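# Raise the juicer's front lever to fully upright

## Task

Push or pull the juicer's long front lever upward until it is completely vertical, with the juicer still standing on its feet; at the end neither hand may be in contact with the lever, and no kitchen timer, yogurt cup, water bottle or seasoning tin may be left tipped over.

## Robot and tools

Robot: two arms. left_arm sits on the +y side and carries a five-finger left hand; right_arm carries a right hand. The left hand mirrors the right. Base poses in the scene frame: left_arm (+0.031, +0.300, +0.048) m, quat_wxyz (+1.000, 0, 0, +0.013); right_arm (-0.027, -0.275, +0.008) m, quat_wxyz (+1.000, 0, 0, -0.021). A post stands behind the arms. Loose objects may occasionally get nudged by something else.

Frames: the scene frame has its origin at table-top height, halfway between the nominal bases, with +z up and +x reaching out over the table. Reported hand positions (metres) and quaternions are in each arm's own base frame. Fixed cameras and the table use the scene frame. Motion offsets are expressed along the axes of that arm's current Hand target.

Hand point: a spot 0.05 m in front of the palm and 0.15 m from the wrist mounting face. Its +z runs along the straight fingers, +y out of the palm, and +x across the palm. On the right hand +x points away from the thumb; on the left hand it points toward the thumb. Straight fingertips reach 0.06 to 0.07 m past the point. A bracket on the little-finger side of the wrist sticks out and can strike things.

Row layout (execute_actions and move): every row has 28 numbers, all in [-1, 1], and both arms are always included. The order is: left dx, dy, dz, rx, ry, rz; left little, ring, middle, index, thumb_bend, thumb_turn, force_limit, speed; then the same 14 numbers for the right arm.

Pose numbers are offsets, not poses. They are measured from the arm's Hand target at the moment the action or move begins, along that target's axes. A value of 1.0 equals 0.6 m or 180 degrees. rx, ry, rz together form one rotation vector. Within an action every row is counted from that same start, but each new action or call starts again from the updated Hand target, so sending an offset twice moves the arm twice. Six zeros means nothing new for that arm. Each control step limits the commanded orientation to within 40 degrees of the measured orientation.

Hand numbers are absolute targets. For the four fingers and thumb_bend, +1 is straight and open and -1 is curled shut. For thumb_turn, +1 puts the thumb beside the palm and -1 puts it in front of the palm, facing the fingers. force_limit maps linearly from about 0 N at -1 to 10 N at +1, or 15 N for the two thumb motors. speed rises from nearly 0 at -1 to full speed at +0.48 and stays full above that. For a soft grip, close at speed -0.94 or lower. No hand value means "unchanged": resend the eight hand numbers from the last row actually carried out for that hand. If that hand has not received a row yet, send its hand_measured values plus hand_force_limit and hand_speed.

Tools:
- execute_actions(actions, cameras): actions is a list of actions, and each action is a table of up to 15 rows. Each row lasts one 1/30 s step. If a table is shorter than 15 rows, its last row is held for the remaining steps. cameras is a list of names: ["all"], or [] for none.
- move(target, speed, blend, blocking, cameras): target is either one 28-number row or a list of up to 15 rows. Every row's offsets count from the same starting Hand targets. speed is in m/s, from 0.002 to 4.3, default 0.25, and turning is capped at twice that in rad/s. It can be one value or one value per target. blend is a corner radius in metres; 0 means stop at each target. Paths are straight lines and do not avoid obstacles, and the whole move is cut off after 10 s. blocking=false returns after about 0.5 s while the motion continues.
- wait(seconds 0 to 3600), stop(), zoom_image(camera, region [x0,y0,x1,y1], at most 504 by 504 px), show_instructions(), finished_scene(scene=1).
Cameras: cam_head_left, cam_head_right, cam_high, cam_left_wrist, cam_right_wrist, each 672x504.

Results give end_effector_position and end_effector_quat_wxyz, plus Hand target, which is the last commanded pose and the base for the next offsets. They also give joint positions, velocities and torques, and motor temperatures. hand_measured, hand_stopped_by and hand_load_n list six values in motor order. hand_stopped_by reads moving, target, force, stalled or fault. hand_load_n is the fingertip force, positive when the finger is pushed open. A move adds a "move:" line with its outcome: done, off_target, moving, held or fault. It may also note limits=paced (the command was clipped) or limits=held (steps were withheld). Friction and sag can leave the hand 1 to 3 cm (sometimes 5 cm) short, usually low, without any contact. If it settles short, send the remaining distance as a new offset.

Cautions: approach slowly, because faster contact hits harder, and a target set deep past the contact presses harder. To end a press, command the target back past where the hand is now. Keep the hands and arms from touching each other. Do not slam the juicer, topple it, or knock over the timers, cups, bottles or tins. Nothing may fall or be left off the table. Avoid holding an arm stretched out for long or pushing toward a pose it cannot reach, since motors heat up, and at 100 °C the arm goes limp for 30 to 60 s. Before finishing, move the hand clear of the lever.

Each tool is called by a JSON object that holds its "method" and its "body", one argument or row to a line.

Reference images:

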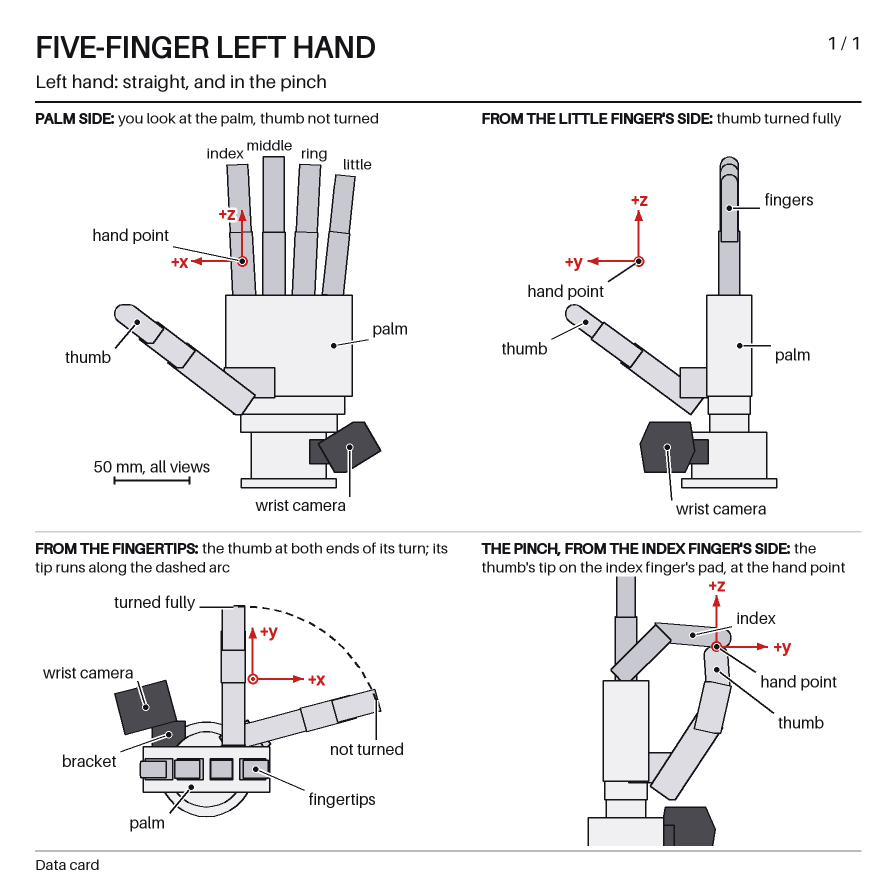

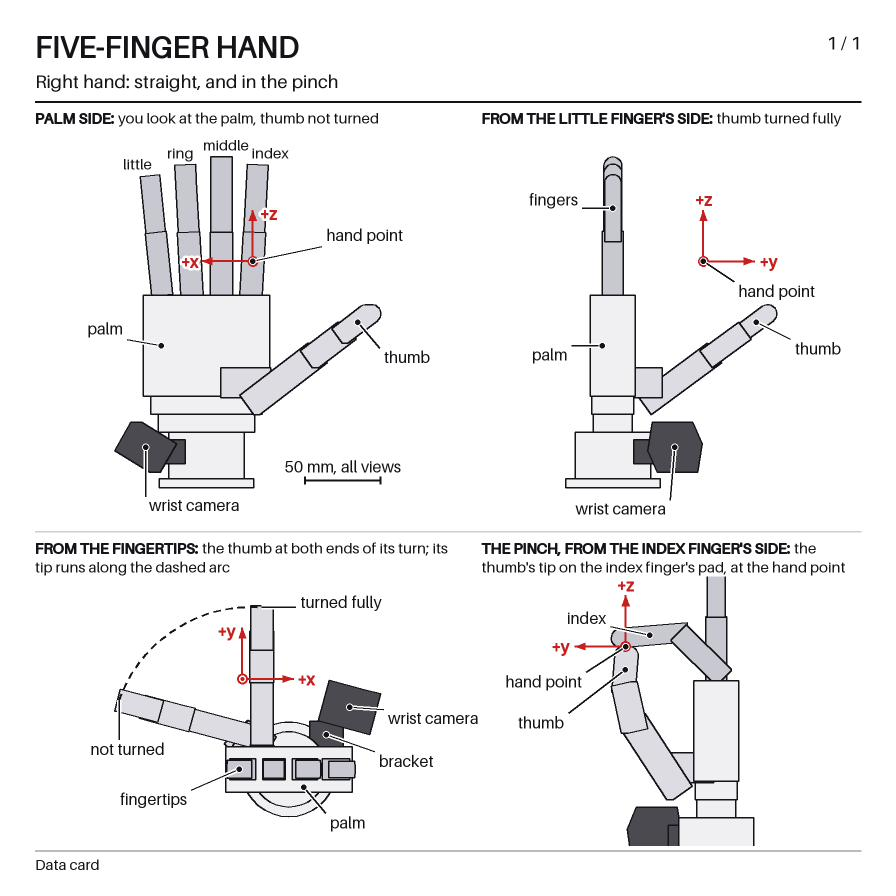

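## Session

{"method": "execute_actions", "body": {
  "actions": []
}}

Scene clock: 0.00 s.
left_arm: end_effector_position=(+0.3034, +0.1037, +0.1462) hand_measured=(+1.000, +1.000, +1.000, +1.000, +1.000, +1.000) hand_load_n=(+0.0, +0.0, +0.0, +0.0, +0.0, +0.0) hand_stopped_by=(target, target, target, target, target, target) hand_force_limit=0.00 hand_speed=-0.80 end_effector_quat_wxyz=(+0.392, -0.519, +0.646, +0.400) | right_arm: end_effector_position=(+0.5728, +0.1538, +0.2137) hand_measured=(+1.000, +1.000, +1.000, +1.000, +1.000, +1.000) hand_load_n=(+0.5, +0.0, +0.0, +0.0, +0.0, +0.0) hand_stopped_by=(target, target, target, target, target, target) hand_force_limit=0.00 hand_speed=-0.80 end_effector_quat_wxyz=(+0.033, -0.571, +0.820, -0.021)
Joint positions: left_arm=[-0.205 1.472 0.914 -1.272 -1.176 -0.162] | right_arm=[0.171 1.95 2.022 -1.565 0.011 0.525]
Joint velocities: within noise
Joint torques (N m): no reading
Motor temperatures (°C): left_arm=[35 28 30 32 34 36] | right_arm=[32 36 27 30 39 37]
Heat: left arm: hottest wrist roll 36 °C; right arm: hottest wrist yaw 39 °C.
Hand target: left_arm +0.3088, +0.1025, +0.1492; +0.396, -0.522, +0.644, +0.396 | right_arm +0.5778, +0.1547, +0.2132; +0.036, -0.571, +0.820, -0.023

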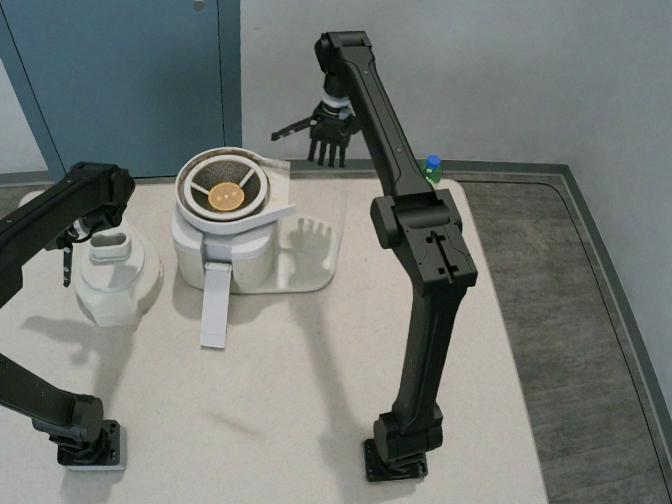

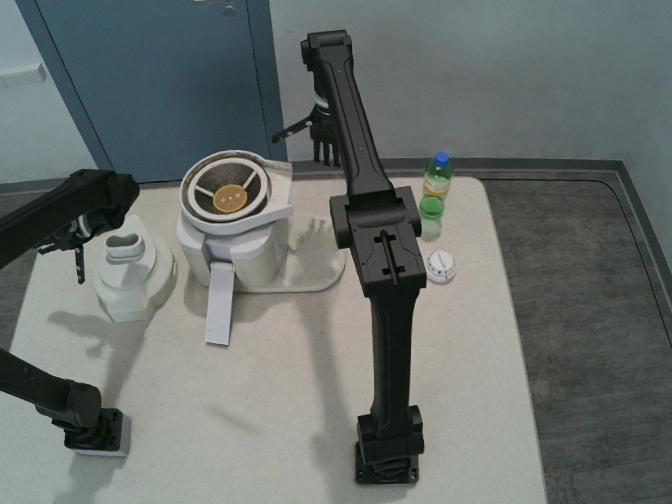

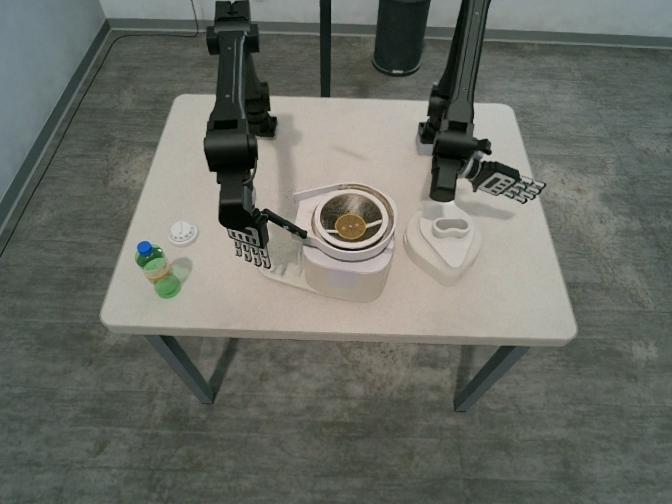

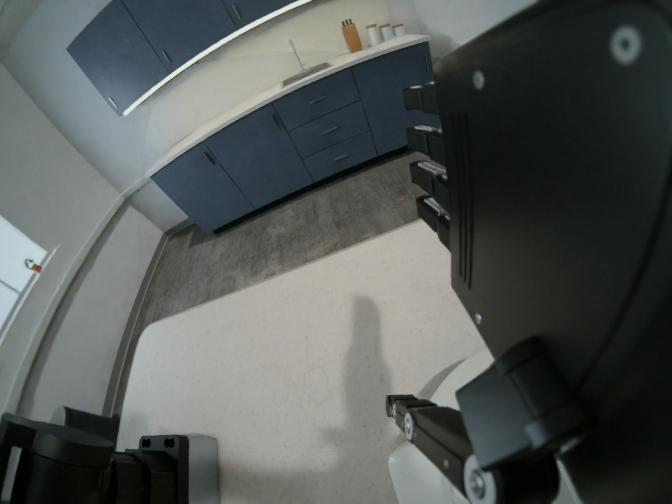

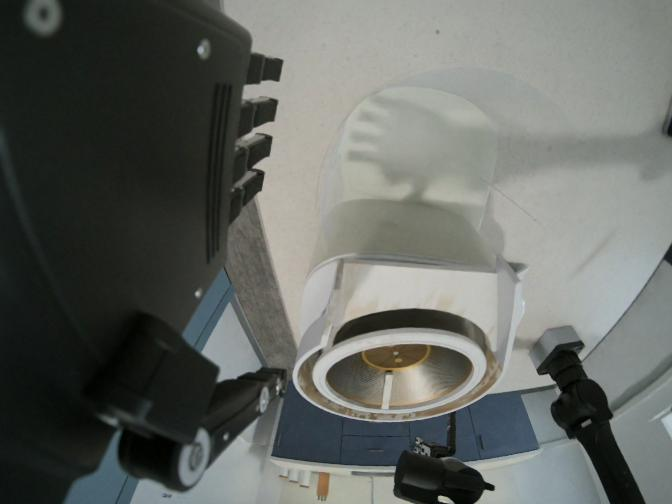

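{"method": "zoom_image", "body": {
  "camera": "cam_head_left",
  "region": [140, 130, 360, 360]
}}

{"method": "zoom_image", "body": {
  "camera": "cam_head_right",
  "region": [140, 130, 360, 360]
}}

{"method": "zoom_image", "body": {
  "camera": "cam_high",
  "region": [230, 150, 500, 330]
}}

{"method": "zoom_image", "body": {
  "camera": "cam_right_wrist",
  "region": [250, 50, 600, 450]
}}

Scaled by 2.191 from the camera's image (finer frame: 960x720).

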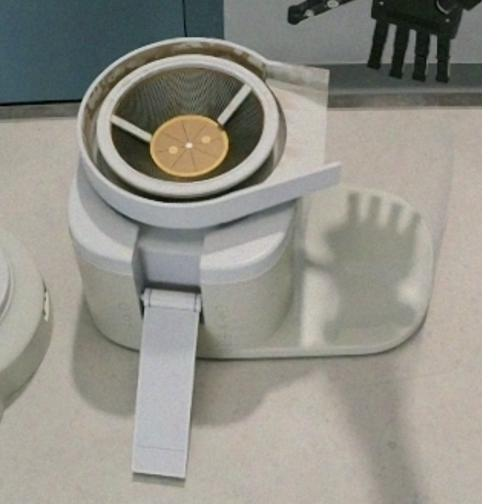

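Scaled by 2.191 from the camera's image (finer frame: 960x720).

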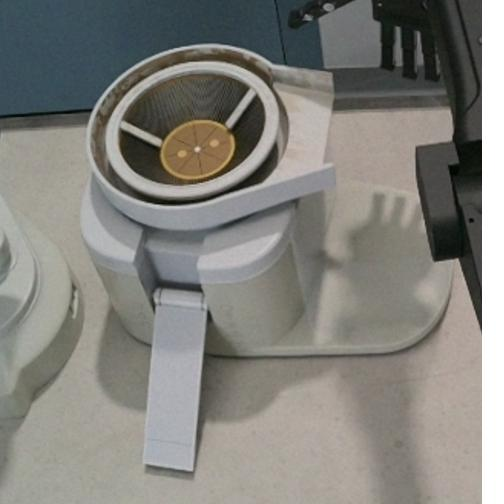

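Scaled by 1.867 from the camera's image (finer frame: 960x720).

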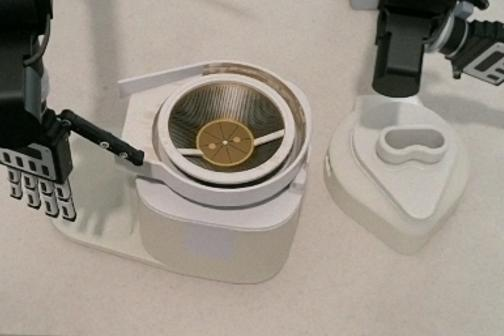

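Scaled by 1.260 from the camera's image (finer frame: 960x720).

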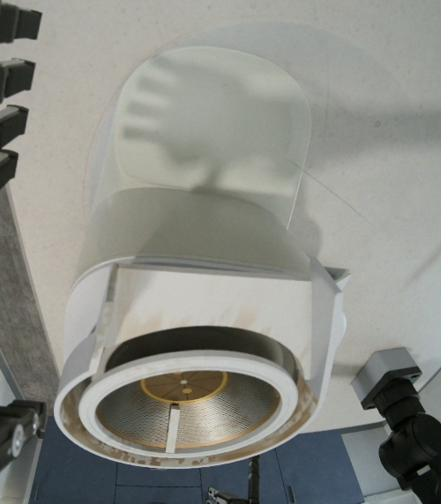

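{"method": "move", "body": {
  "target": [
    [0,0,0,0,0,0,1,1,1,1,1,1,0,-0.8,0.056,0.0095,-0.2539,0,0,0,1,1,1,1,1,1,0,-0.8],
    [0,0,0,0,0,0,1,1,1,1,1,1,0,-0.8,0.2135,0.2187,-0.2198,0.083,-0.124,-0.203,1,1,1,1,1,1,0,-0.8],
    [0,0,0,0,0,0,1,1,1,1,1,1,0,-0.8,0.232,0.4588,-0.0555,0.2069,-0.3107,-0.5069,1,1,1,1,1,1,0,-0.8]
  ],
  "blend": [0.04,0.04,0],
  "speed": 0.2,
  "cameras": ["all"]
}}

Scene clock: 17.40 s.
left_arm: end_effector_position=(+0.3034, +0.1037, +0.1462) hand_measured=(+1.000, +1.000, +1.000, +1.000, +1.000, +1.000) hand_load_n=(+0.0, +0.0, +0.0, +0.0, +0.0, +0.0) hand_stopped_by=(target, target, target, target, target, target) hand_force_limit=0.00 hand_speed=-0.80 end_effector_quat_wxyz=(+0.392, -0.519, +0.646, +0.400) | right_arm: end_effector_position=(+0.2697, +0.1218, +0.2218) hand_measured=(+1.000, +1.000, +1.000, +1.000, +1.000, +1.000) hand_load_n=(+0.0, +0.0, +0.0, +0.0, +0.0, +0.0) hand_stopped_by=(target, target, target, target, target, target) hand_force_limit=0.00 hand_speed=-0.80 end_effector_quat_wxyz=(-0.499, +0.865, -0.042, +0.028)
Joint positions: left_arm=[-0.205 1.472 0.914 -1.272 -1.176 -0.162] | right_arm=[-0.063 1.077 0.943 -1.364 -1.044 -1.495]
Joint torques (N m): left_arm=[-0.5 -9.82 9.2 -0.31 -0.56 0.02] | right_arm=[-0.26 -5.48 10.32 0.1 -0.87 -0.21]
Heat: left arm: hottest wrist roll 36 °C; right arm: hottest wrist yaw 38 °C.
Hand target: left_arm +0.3088, +0.1025, +0.1492; +0.396, -0.522, +0.644, +0.396 | right_arm +0.2696, +0.1194, +0.2205; -0.499, +0.865, -0.046, +0.026
Off the commanded pose: left_arm 0.006 m, 1 deg | right_arm 0.003 m, 0 deg.
move: done
cam_right_wrist: T_world_to_cam=[[0.25048, -0.49397, -0.83262, 0.17687], [-0.84925, -0.52502, 0.056, 0.27809], [-0.4648, 0.69307, -0.55101, 0.28327]] pos_world=[0.32353, 0.03704, 0.28778]

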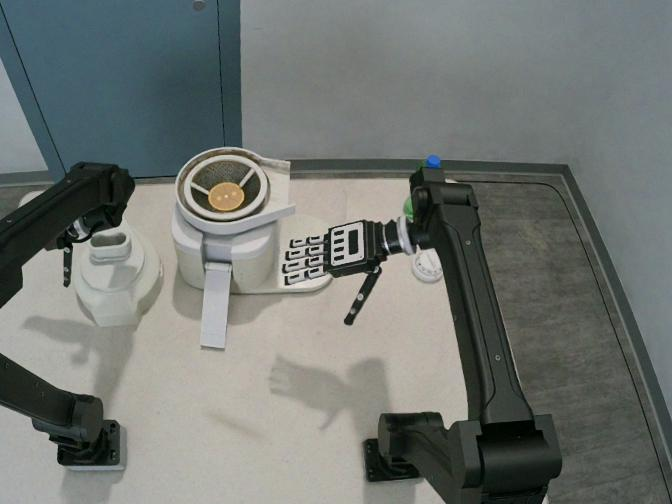

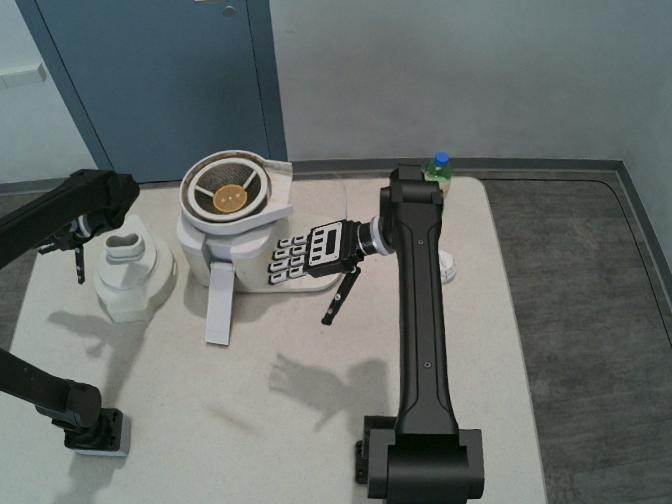

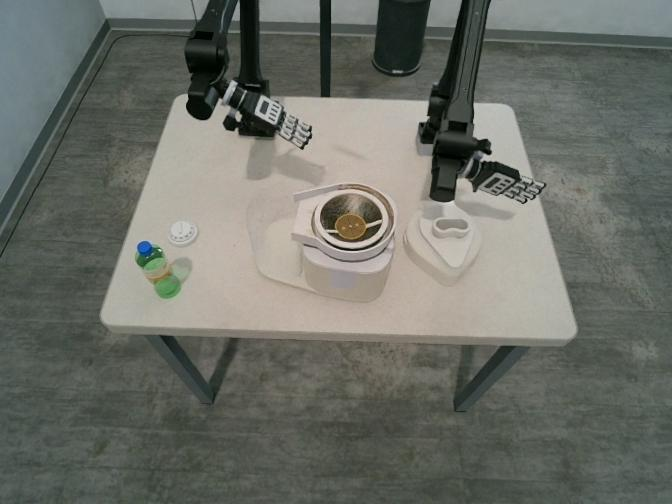

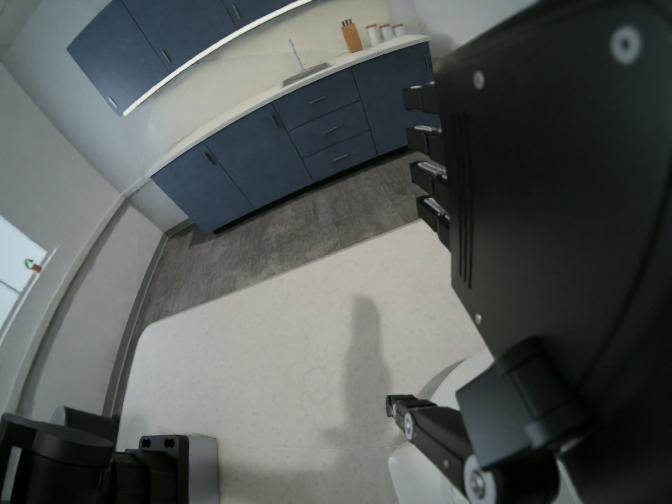

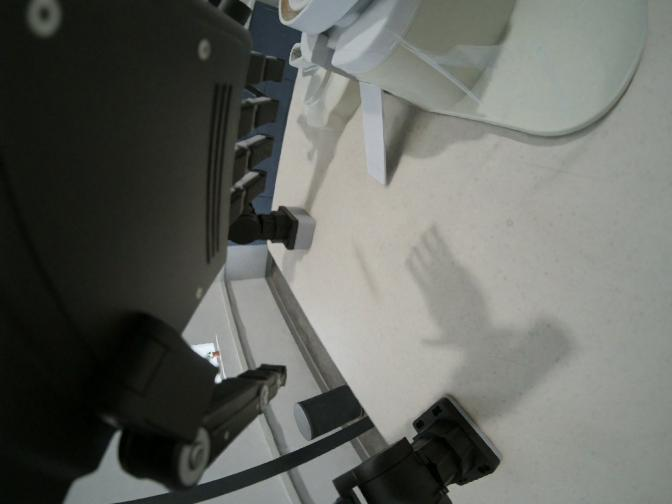

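{"method": "zoom_image", "body": {
  "camera": "cam_head_left",
  "region": [180, 240, 260, 360]
}}

{"method": "zoom_image", "body": {
  "camera": "cam_right_wrist",
  "region": [280, 0, 480, 200]
}}

Scaled by 4.200 from the camera's image (finer frame: 960x720).

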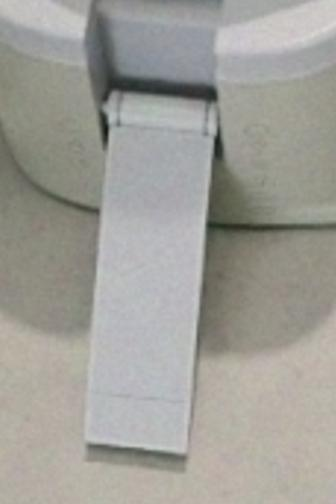

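Scaled by 2.520 from the camera's image (finer frame: 960x720).

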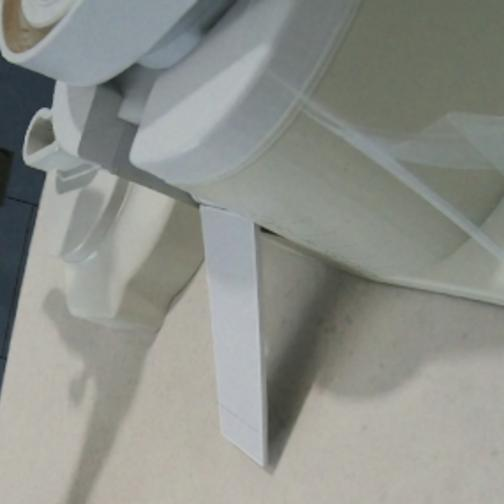

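{"method": "move", "body": {
  "target": [0,0,0,0,0,0,1,1,1,1,1,1,0,-0.8,0.016,0.185,0.2145,0,0,0,1,1,1,1,1,1,0,-0.8],
  "speed": 0.15,
  "cameras": ["cam_head_left","cam_head_right"]
}}

Scene clock: 20.73 s.
left_arm: end_effector_position=(+0.3034, +0.1037, +0.1462) hand_measured=(+1.000, +1.000, +1.000, +1.000, +1.000, +1.000) hand_load_n=(+0.0, +0.0, +0.0, +0.0, +0.0, +0.0) hand_stopped_by=(target, target, target, target, target, target) hand_force_limit=0.00 hand_speed=-0.80 end_effector_quat_wxyz=(+0.392, -0.519, +0.646, +0.400) | right_arm: end_effector_position=(+0.2880, +0.1718, +0.0663) hand_measured=(+1.000, +1.000, +1.000, +1.000, +1.000, +1.000) hand_load_n=(+0.0, +0.0, +0.0, -0.5, +0.0, +0.0) hand_stopped_by=(target, target, target, target, target, target) hand_force_limit=0.00 hand_speed=-0.80 end_effector_quat_wxyz=(-0.501, +0.864, -0.043, +0.034)
Joint positions: left_arm=[-0.205 1.472 0.914 -1.272 -1.176 -0.162] | right_arm=[0.103 1.257 0.62 -0.569 -1.011 -1.165]
Joint torques (N m): left_arm=[-0.67 -9.64 9.13 -0.35 -0.57 0.04] | right_arm=[0.97 -6.07 8.4 1.52 -0.64 -0.04]
Heat: left arm: hottest wrist roll 36 °C; right arm: hottest wrist yaw 38 °C.
Hand target: left_arm +0.3088, +0.1025, +0.1492; +0.396, -0.522, +0.644, +0.396 | right_arm +0.2849, +0.1740, +0.0600; -0.499, +0.865, -0.046, +0.026
Off the commanded pose: left_arm 0.006 m, 1 deg | right_arm 0.007 m, 1 deg.
move: done

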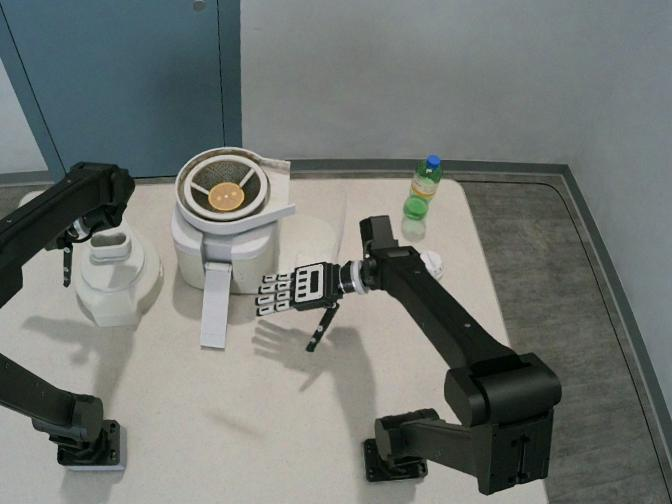

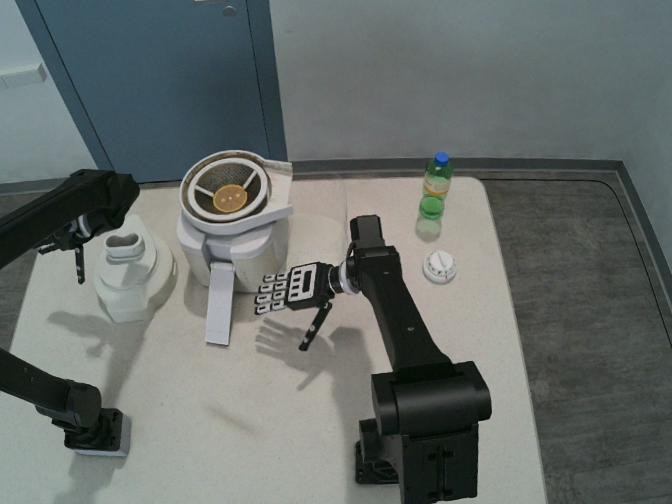

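{"method": "move", "body": {
  "target": [0,0,0,0,0,0,1,1,1,1,1,1,0,-0.8,0,0.0996,0.0575,0,0,0,1,1,1,1,1,1,0,-0.8],
  "speed": 0.08,
  "cameras": ["cam_head_left","cam_head_right","cam_right_wrist"]
}}

Scene clock: 22.40 s.
left_arm: end_effector_position=(+0.3034, +0.1037, +0.1462) hand_measured=(+1.000, +1.000, +1.000, +1.000, +1.000, +1.000) hand_load_n=(+0.0, +0.0, +0.0, +0.0, -0.5, +0.0) hand_stopped_by=(target, target, target, target, target, target) hand_force_limit=0.00 hand_speed=-0.80 end_effector_quat_wxyz=(+0.392, -0.519, +0.646, +0.400) | right_arm: end_effector_position=(+0.2885, +0.1718, -0.0028) hand_measured=(+1.000, +1.000, +1.000, +1.000, +1.000, +1.000) hand_load_n=(+0.0, +0.0, +0.0, +0.0, +0.0, -0.5) hand_stopped_by=(target, target, target, target, target, target) hand_force_limit=0.00 hand_speed=-0.80 end_effector_quat_wxyz=(-0.501, +0.864, -0.043, +0.034)
Joint positions: left_arm=[-0.205 1.472 0.914 -1.272 -1.176 -0.162] | right_arm=[0.103 1.44 0.539 -0.304 -1.01 -1.165]
Joint torques (N m): left_arm=[-0.38 -9.93 9.2 -0.24 -0.55 0.05] | right_arm=[0.97 -6.59 6.84 1.55 -0.65 -0.03]
Heat: left arm: hottest wrist roll 36 °C; right arm: hottest wrist yaw 38 °C.
Hand target: left_arm +0.3088, +0.1025, +0.1492; +0.396, -0.522, +0.644, +0.396 | right_arm +0.2848, +0.1739, -0.0091; -0.499, +0.865, -0.046, +0.026
Off the commanded pose: left_arm 0.006 m, 1 deg | right_arm 0.008 m, 1 deg.
move: done
cam_right_wrist: T_world_to_cam=[[0.25493, -0.49211, -0.83237, 0.00818], [-0.85359, -0.51897, 0.04539, 0.33314], [-0.45431, 0.69893, -0.55236, 0.12964]] pos_world=[0.34117, 0.08631, 0.0633]

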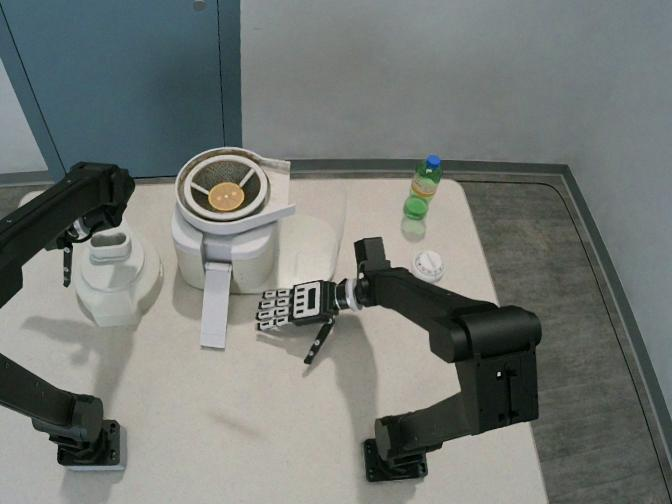

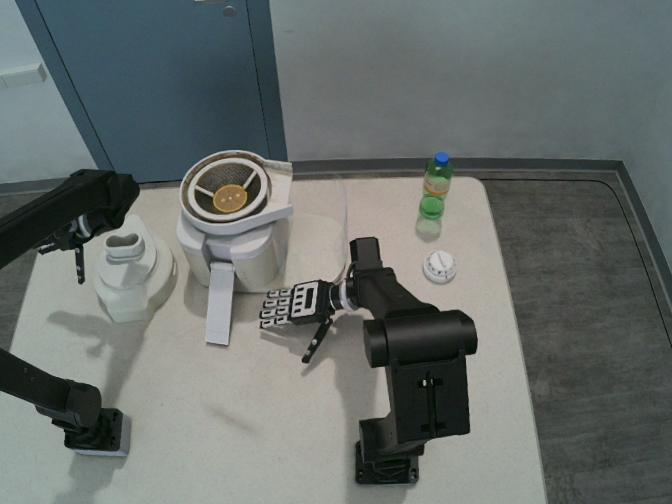

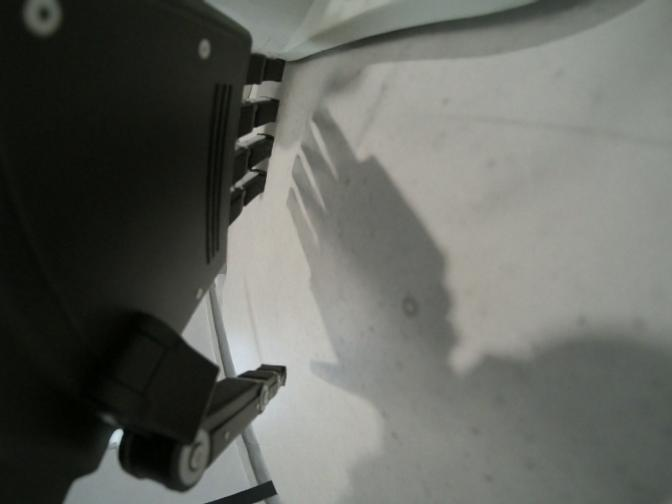

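{"method": "zoom_image", "body": {
  "camera": "cam_head_left",
  "region": [180, 230, 370, 370]
}}

{"method": "zoom_image", "body": {
  "camera": "cam_head_right",
  "region": [180, 230, 370, 370]
}}

Scaled by 2.653 from the camera's image (finer frame: 960x720).

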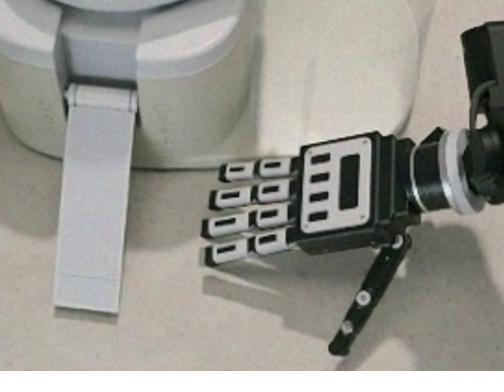

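Scaled by 2.653 from the camera's image (finer frame: 960x720).

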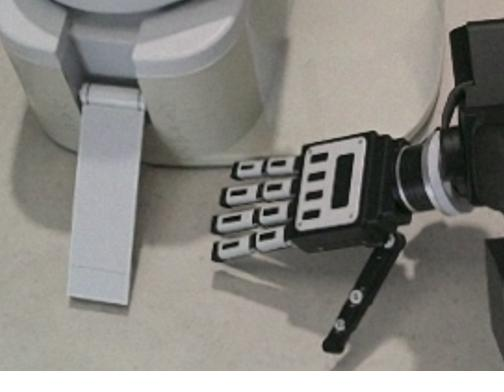

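{"method": "move", "body": {
  "target": [0,0,0,0,0,0,1,1,1,1,1,1,0,-0.8,-0.0083,-0.0658,0.1342,0,0,0,1,1,1,1,1,1,0,-0.8],
  "speed": 0.06,
  "cameras": ["cam_head_left","cam_head_right","cam_right_wrist"]
}}

{"method": "zoom_image", "body": {
  "camera": "cam_head_left",
  "region": [180, 230, 370, 370]
}}

{"method": "zoom_image", "body": {
  "camera": "cam_head_right",
  "region": [180, 230, 370, 370]
}}

Scene clock: 25.37 s.
left_arm: end_effector_position=(+0.3034, +0.1037, +0.1462) hand_measured=(+1.000, +1.000, +1.000, +1.000, +1.000, +1.000) hand_load_n=(+0.0, +0.0, +0.0, +0.0, +0.0, +0.0) hand_stopped_by=(target, target, target, target, target, target) hand_force_limit=0.00 hand_speed=-0.80 end_effector_quat_wxyz=(+0.392, -0.519, +0.646, +0.400) | right_arm: end_effector_position=(+0.2899, +0.2591, -0.0115) hand_measured=(+1.000, +1.000, +1.000, +1.000, +1.000, +1.000) hand_load_n=(+0.0, -0.5, +0.0, -0.5, +0.0, -0.5) hand_stopped_by=(target, target, target, target, target, target) hand_force_limit=0.00 hand_speed=-0.80 end_effector_quat_wxyz=(-0.499, +0.865, -0.046, +0.031)
Joint positions: left_arm=[-0.205 1.472 0.914 -1.272 -1.176 -0.162] | right_arm=[0.373 1.511 0.532 0.088 -0.871 -0.766]
Joint torques (N m): left_arm=[-0.67 -9.64 9.13 -0.27 -0.56 0.04] | right_arm=[1.14 -7.47 7.45 2.15 -0.57 -0.01]
Heat: left arm: hottest wrist roll 36 °C; right arm: hottest wrist yaw 38 °C.
Hand target: left_arm +0.3088, +0.1025, +0.1492; +0.396, -0.522, +0.644, +0.396 | right_arm +0.2894, +0.2634, -0.0152; -0.499, +0.865, -0.046, +0.026
Off the commanded pose: left_arm 0.006 m, 1 deg | right_arm 0.006 m, 1 deg.
move: done
cam_right_wrist: T_world_to_cam=[[0.247, -0.49576, -0.83259, 0.04689], [-0.85375, -0.51776, 0.05502, 0.37982], [-0.45836, 0.69724, -0.55114, 0.06611]] pos_world=[0.34299, 0.17381, 0.05458]

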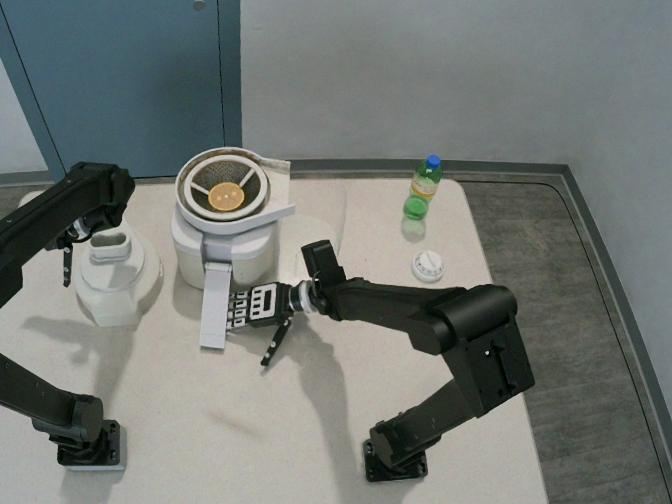

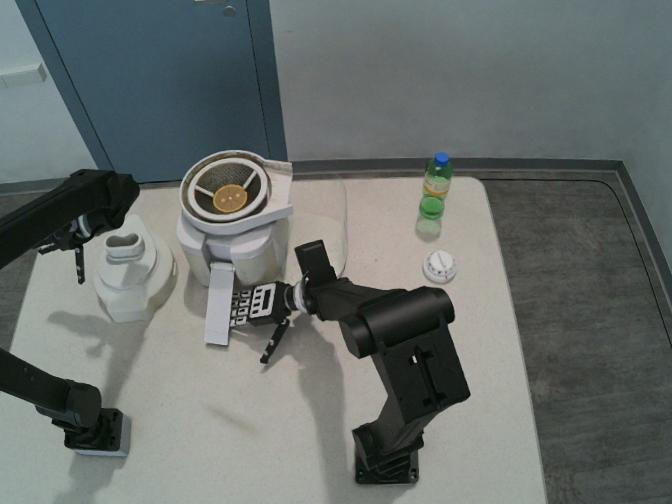

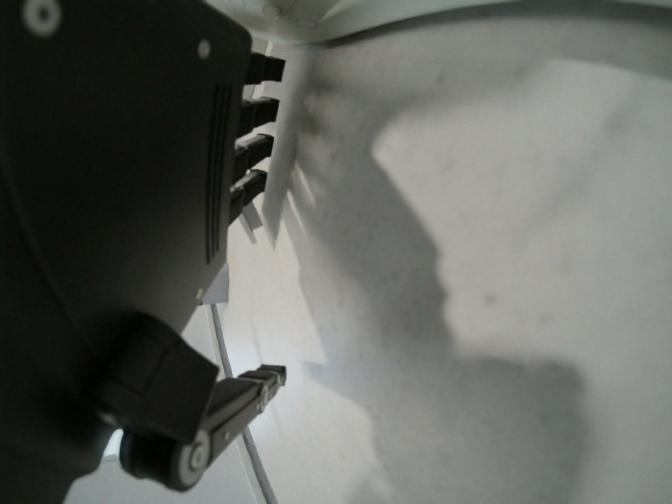

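Scaled by 2.653 from the camera's image (finer frame: 960x720).

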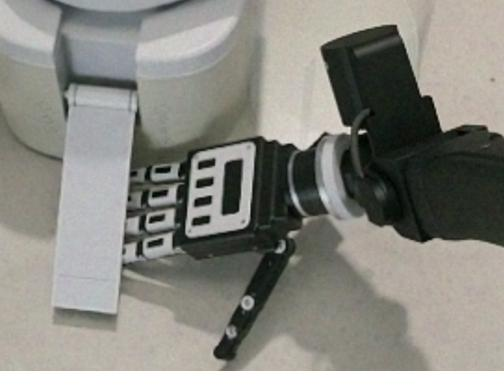

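Scaled by 2.653 from the camera's image (finer frame: 960x720).

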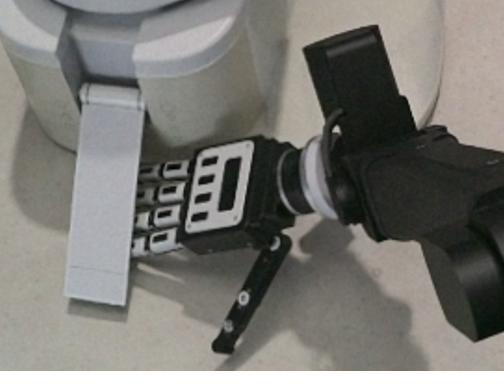

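{"method": "move", "body": {
  "target": [
    [0,0,0,0,0,0,1,1,1,1,1,1,0,-0.8,0,-0.0172,-0.0126,0,0,0,1,1,1,1,1,1,0,-0.8],
    [0,0,0,0,0,0,1,1,1,1,1,1,0,-0.8,-0.0465,-0.0748,-0.0293,0,0,0.0278,1,1,1,1,1,1,0,-0.8]
  ],
  "speed": 0.06,
  "blend": [0.01,0],
  "cameras": ["cam_head_left","cam_head_right","cam_right_wrist"]
}}

{"method": "zoom_image", "body": {
  "camera": "cam_head_left",
  "region": [180, 230, 370, 370]
}}

Scene clock: 29.20 s.
left_arm: end_effector_position=(+0.3034, +0.1037, +0.1462) hand_measured=(+1.000, +1.000, +1.000, +1.000, +1.000, +1.000) hand_load_n=(-0.5, +0.0, +0.5, +0.0, +0.0, +0.0) hand_stopped_by=(target, target, target, target, target, target) hand_force_limit=0.00 hand_speed=-0.80 end_effector_quat_wxyz=(+0.392, -0.519, +0.646, +0.400) | right_arm: end_effector_position=(+0.2686, +0.2720, +0.0312) hand_measured=(+1.000, +1.000, +1.000, +1.000, +1.000, +1.000) hand_load_n=(+0.0, +0.0, -0.5, -0.5, +0.0, +0.0) hand_stopped_by=(target, target, target, target, target, target) hand_force_limit=0.00 hand_speed=-0.80 end_effector_quat_wxyz=(-0.501, +0.862, -0.082, +0.010)
Joint positions: left_arm=[-0.205 1.472 0.914 -1.272 -1.176 -0.162] | right_arm=[0.424 1.357 0.527 -0.011 -0.839 -0.619]
Joint torques (N m): left_arm=[-0.67 -9.52 9.13 -0.35 -0.56 0.03] | right_arm=[1.2 -8.7 7.87 1.13 -0.51 0.01]
Heat: left arm: hottest wrist roll 36 °C; right arm: hottest wrist yaw 38 °C.
Hand target: left_arm +0.3088, +0.1025, +0.1492; +0.396, -0.522, +0.644, +0.396 | right_arm +0.2624, +0.2736, +0.0326; -0.500, +0.862, -0.083, +0.004
Off the commanded pose: left_arm 0.006 m, 1 deg | right_arm 0.006 m, 1 deg.
move: done; blend cut to 0.0064 m at target 1
cam_right_wrist: T_world_to_cam=[[0.16517, -0.49521, -0.85293, 0.11651], [-0.8695, -0.48129, 0.11106, 0.35857], [-0.4655, 0.72328, -0.51007, 0.06436]] pos_world=[0.32249, 0.18373, 0.09238]

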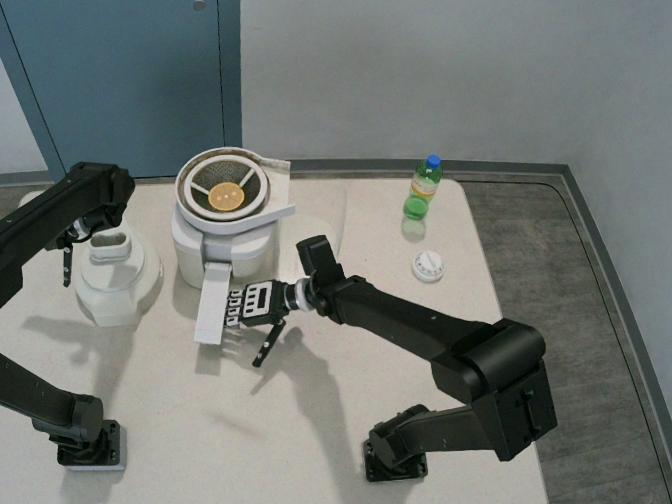

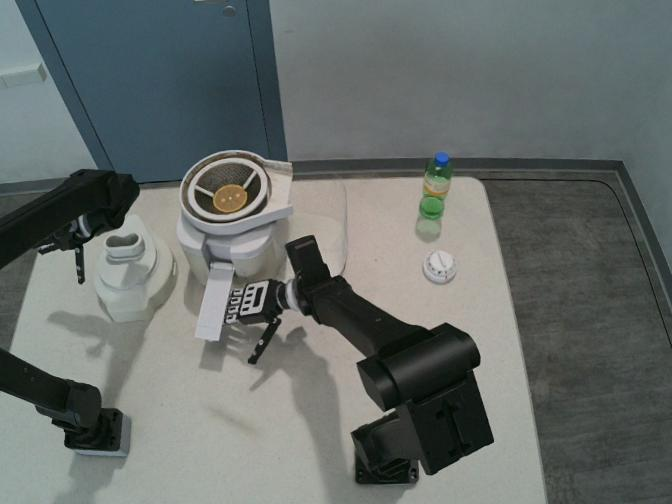

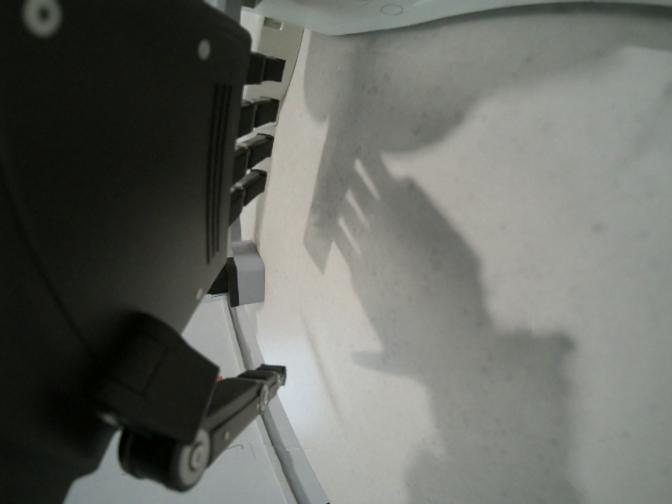

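Scaled by 2.653 from the camera's image (finer frame: 960x720).

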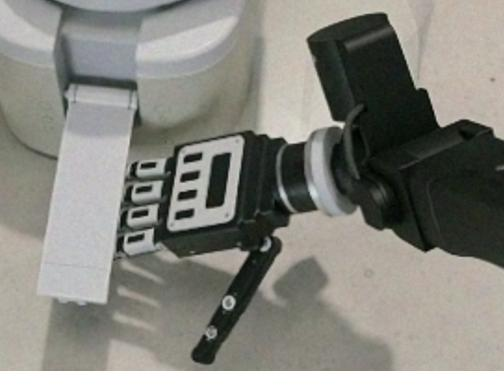

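{"method": "move", "body": {
  "target": [
    [0,0,0,0,0,0,1,1,1,1,1,1,0,-0.8,-0.0452,-0.0657,-0.0182,0,0,0.1111,1,1,1,1,1,1,0,-0.8],
    [0,0,0,0,0,0,1,1,1,1,1,1,0,-0.8,-0.062,-0.1427,-0.0433,0,0,0.2222,1,1,1,1,1,1,0,-0.8]
  ],
  "speed": 0.07,
  "blend": [0.015,0],
  "cameras": ["cam_head_left","cam_head_right","cam_right_wrist"]
}}

{"method": "zoom_image", "body": {
  "camera": "cam_head_left",
  "region": [170, 200, 360, 340]
}}

Scene clock: 35.10 s.
left_arm: end_effector_position=(+0.3034, +0.1037, +0.1462) hand_measured=(+1.000, +1.000, +1.000, +1.000, +1.000, +1.000) hand_load_n=(+0.0, +0.0, +0.0, +0.0, +0.0, +0.0) hand_stopped_by=(target, target, target, target, target, target) hand_force_limit=0.00 hand_speed=-0.80 end_effector_quat_wxyz=(+0.392, -0.519, +0.646, +0.400) | right_arm: end_effector_position=(+0.2192, +0.2880, +0.0990) hand_measured=(+1.000, +1.000, +1.000, +1.000, +1.000, +1.000) hand_load_n=(+0.0, +0.0, +0.0, +0.0, -0.5, -0.5) hand_stopped_by=(target, target, target, target, target, target) hand_force_limit=0.00 hand_speed=-0.80 end_effector_quat_wxyz=(-0.453, +0.785, -0.384, -0.177)
Joint positions: left_arm=[-0.205 1.472 0.914 -1.272 -1.176 -0.162] | right_arm=[0.442 1.21 0.55 -0.232 -0.826 0.088]
Joint torques (N m): left_arm=[-0.44 -9.76 9.17 -0.34 -0.56 0.04] | right_arm=[0.67 -7.65 13.41 1.29 -0.75 0.04]
Heat: left arm: hottest waist 35 °C; right arm: hottest wrist yaw 38 °C.
Hand target: left_arm +0.3088, +0.1025, +0.1492; +0.396, -0.522, +0.644, +0.396 | right_arm +0.2352, +0.2983, +0.1221; -0.471, +0.782, -0.373, -0.167
Off the commanded pose: left_arm 0.006 m, 1 deg | right_arm 0.030 m, 3 deg.
move: off_target (right_arm)
cam_right_wrist: T_world_to_cam=[[-0.53989, -0.39931, -0.74099, 0.3063], [-0.73986, -0.19468, 0.64397, 0.15211], [-0.4014, 0.89591, -0.19033, -0.03103]] pos_world=[0.26546, 0.17972, 0.12311]

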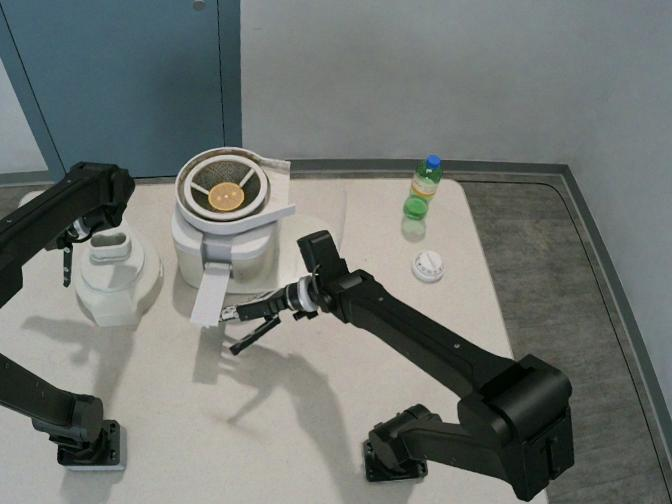

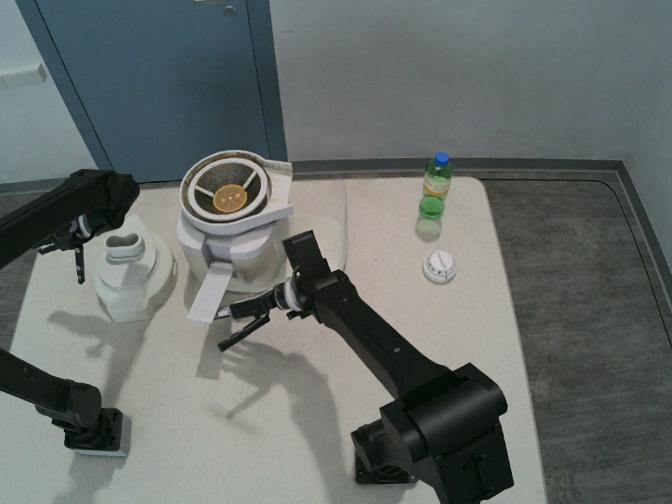

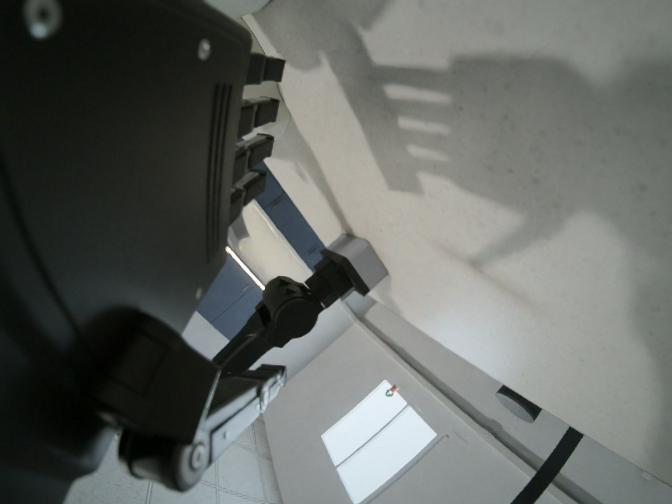

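Scaled by 2.653 from the camera's image (finer frame: 960x720).

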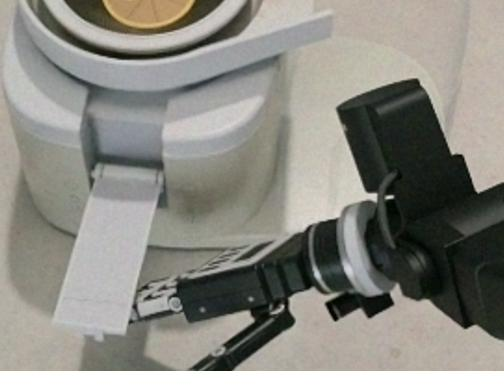

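{"method": "move", "body": {
  "target": [
    [0,0,0,0,0,0,1,1,1,1,1,1,0,-0.8,0.0458,0.0701,0.0485,0.036,-0.022,-0.075,1,1,1,1,1,1,0,-0.8],
    [0,0,0,0,0,0,1,1,1,1,1,1,0,-0.8,0.0458,0.0585,0.1564,0.0717,-0.044,-0.1492,1,1,1,1,1,1,0,-0.8]
  ],
  "speed": 0.1,
  "blend": [0.015,0],
  "cameras": ["cam_head_left","cam_head_right","cam_right_wrist"]
}}

{"method": "zoom_image", "body": {
  "camera": "cam_head_left",
  "region": [170, 200, 360, 340]
}}

Scene clock: 40.30 s.
left_arm: end_effector_position=(+0.3034, +0.1037, +0.1462) hand_measured=(+1.000, +1.000, +1.000, +1.000, +1.000, +1.000) hand_load_n=(+0.0, +0.0, +0.0, +0.0, +0.0, +0.0) hand_stopped_by=(target, target, target, target, target, target) hand_force_limit=0.00 hand_speed=-0.80 end_effector_quat_wxyz=(+0.392, -0.519, +0.646, +0.400) | right_arm: end_effector_position=(+0.2352, +0.3319, +0.0262) hand_measured=(+1.000, +1.000, +1.000, +1.000, +1.000, +1.000) hand_load_n=(+0.0, -0.5, -0.5, -0.5, -0.5, +0.0) hand_stopped_by=(target, target, target, target, target, target) hand_force_limit=0.00 hand_speed=-0.80 end_effector_quat_wxyz=(-0.591, +0.779, -0.201, -0.061)
Joint positions: left_arm=[-0.205 1.472 0.914 -1.272 -1.176 -0.162] | right_arm=[0.539 1.554 0.39 0.713 -0.829 0.012]
Joint torques (N m): left_arm=[-0.67 -9.58 9.18 -0.28 -0.58 0.02] | right_arm=[4.19 -7.3 9.43 3.17 -0.58 -0.07]
Motor temperatures (°C): left_arm=[35 29 35 31 34 35] | right_arm=[31 36 32 30 38 36]
Heat: left arm: hottest waist 35 °C; right arm: hottest wrist yaw 38 °C.
Hand target: left_arm +0.3088, +0.1025, +0.1492; +0.396, -0.522, +0.644, +0.396 | right_arm +0.2360, +0.3577, +0.0369; -0.605, +0.776, -0.165, -0.064
Off the commanded pose: left_arm 0.006 m, 1 deg | right_arm 0.028 m, 4 deg.
move: off_target (right_arm)
cam_right_wrist: T_world_to_cam=[[-0.09853, -0.26809, -0.95834, 0.13684], [-0.89835, -0.39032, 0.20155, 0.33312], [-0.42809, 0.88078, -0.20238, -0.06614]] pos_world=[0.28443, 0.22496, 0.05062]

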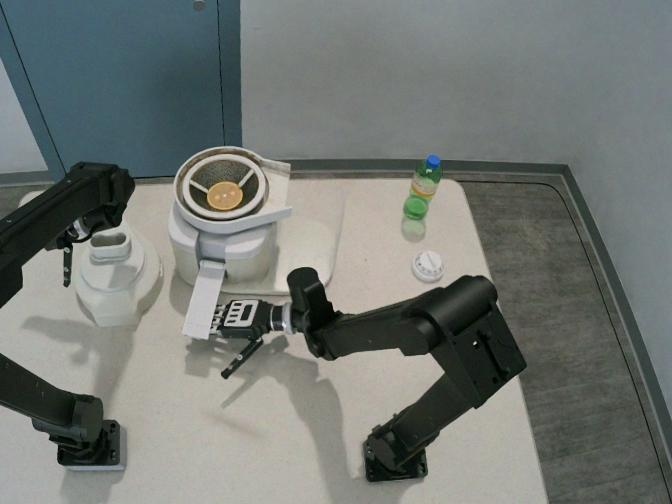

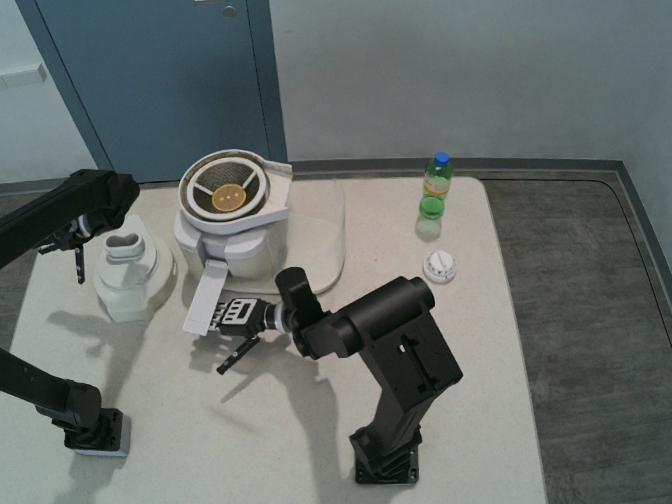

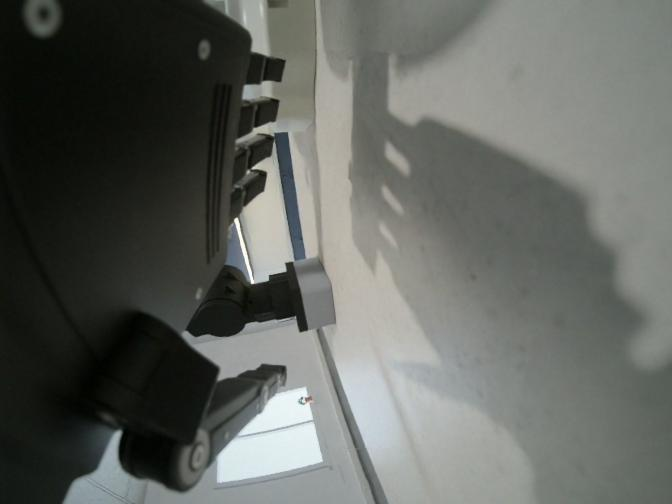

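Scaled by 2.653 from the camera's image (finer frame: 960x720).

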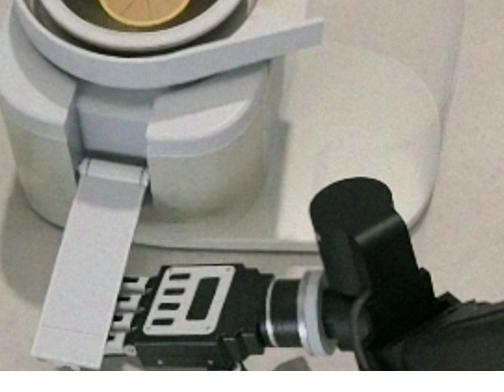

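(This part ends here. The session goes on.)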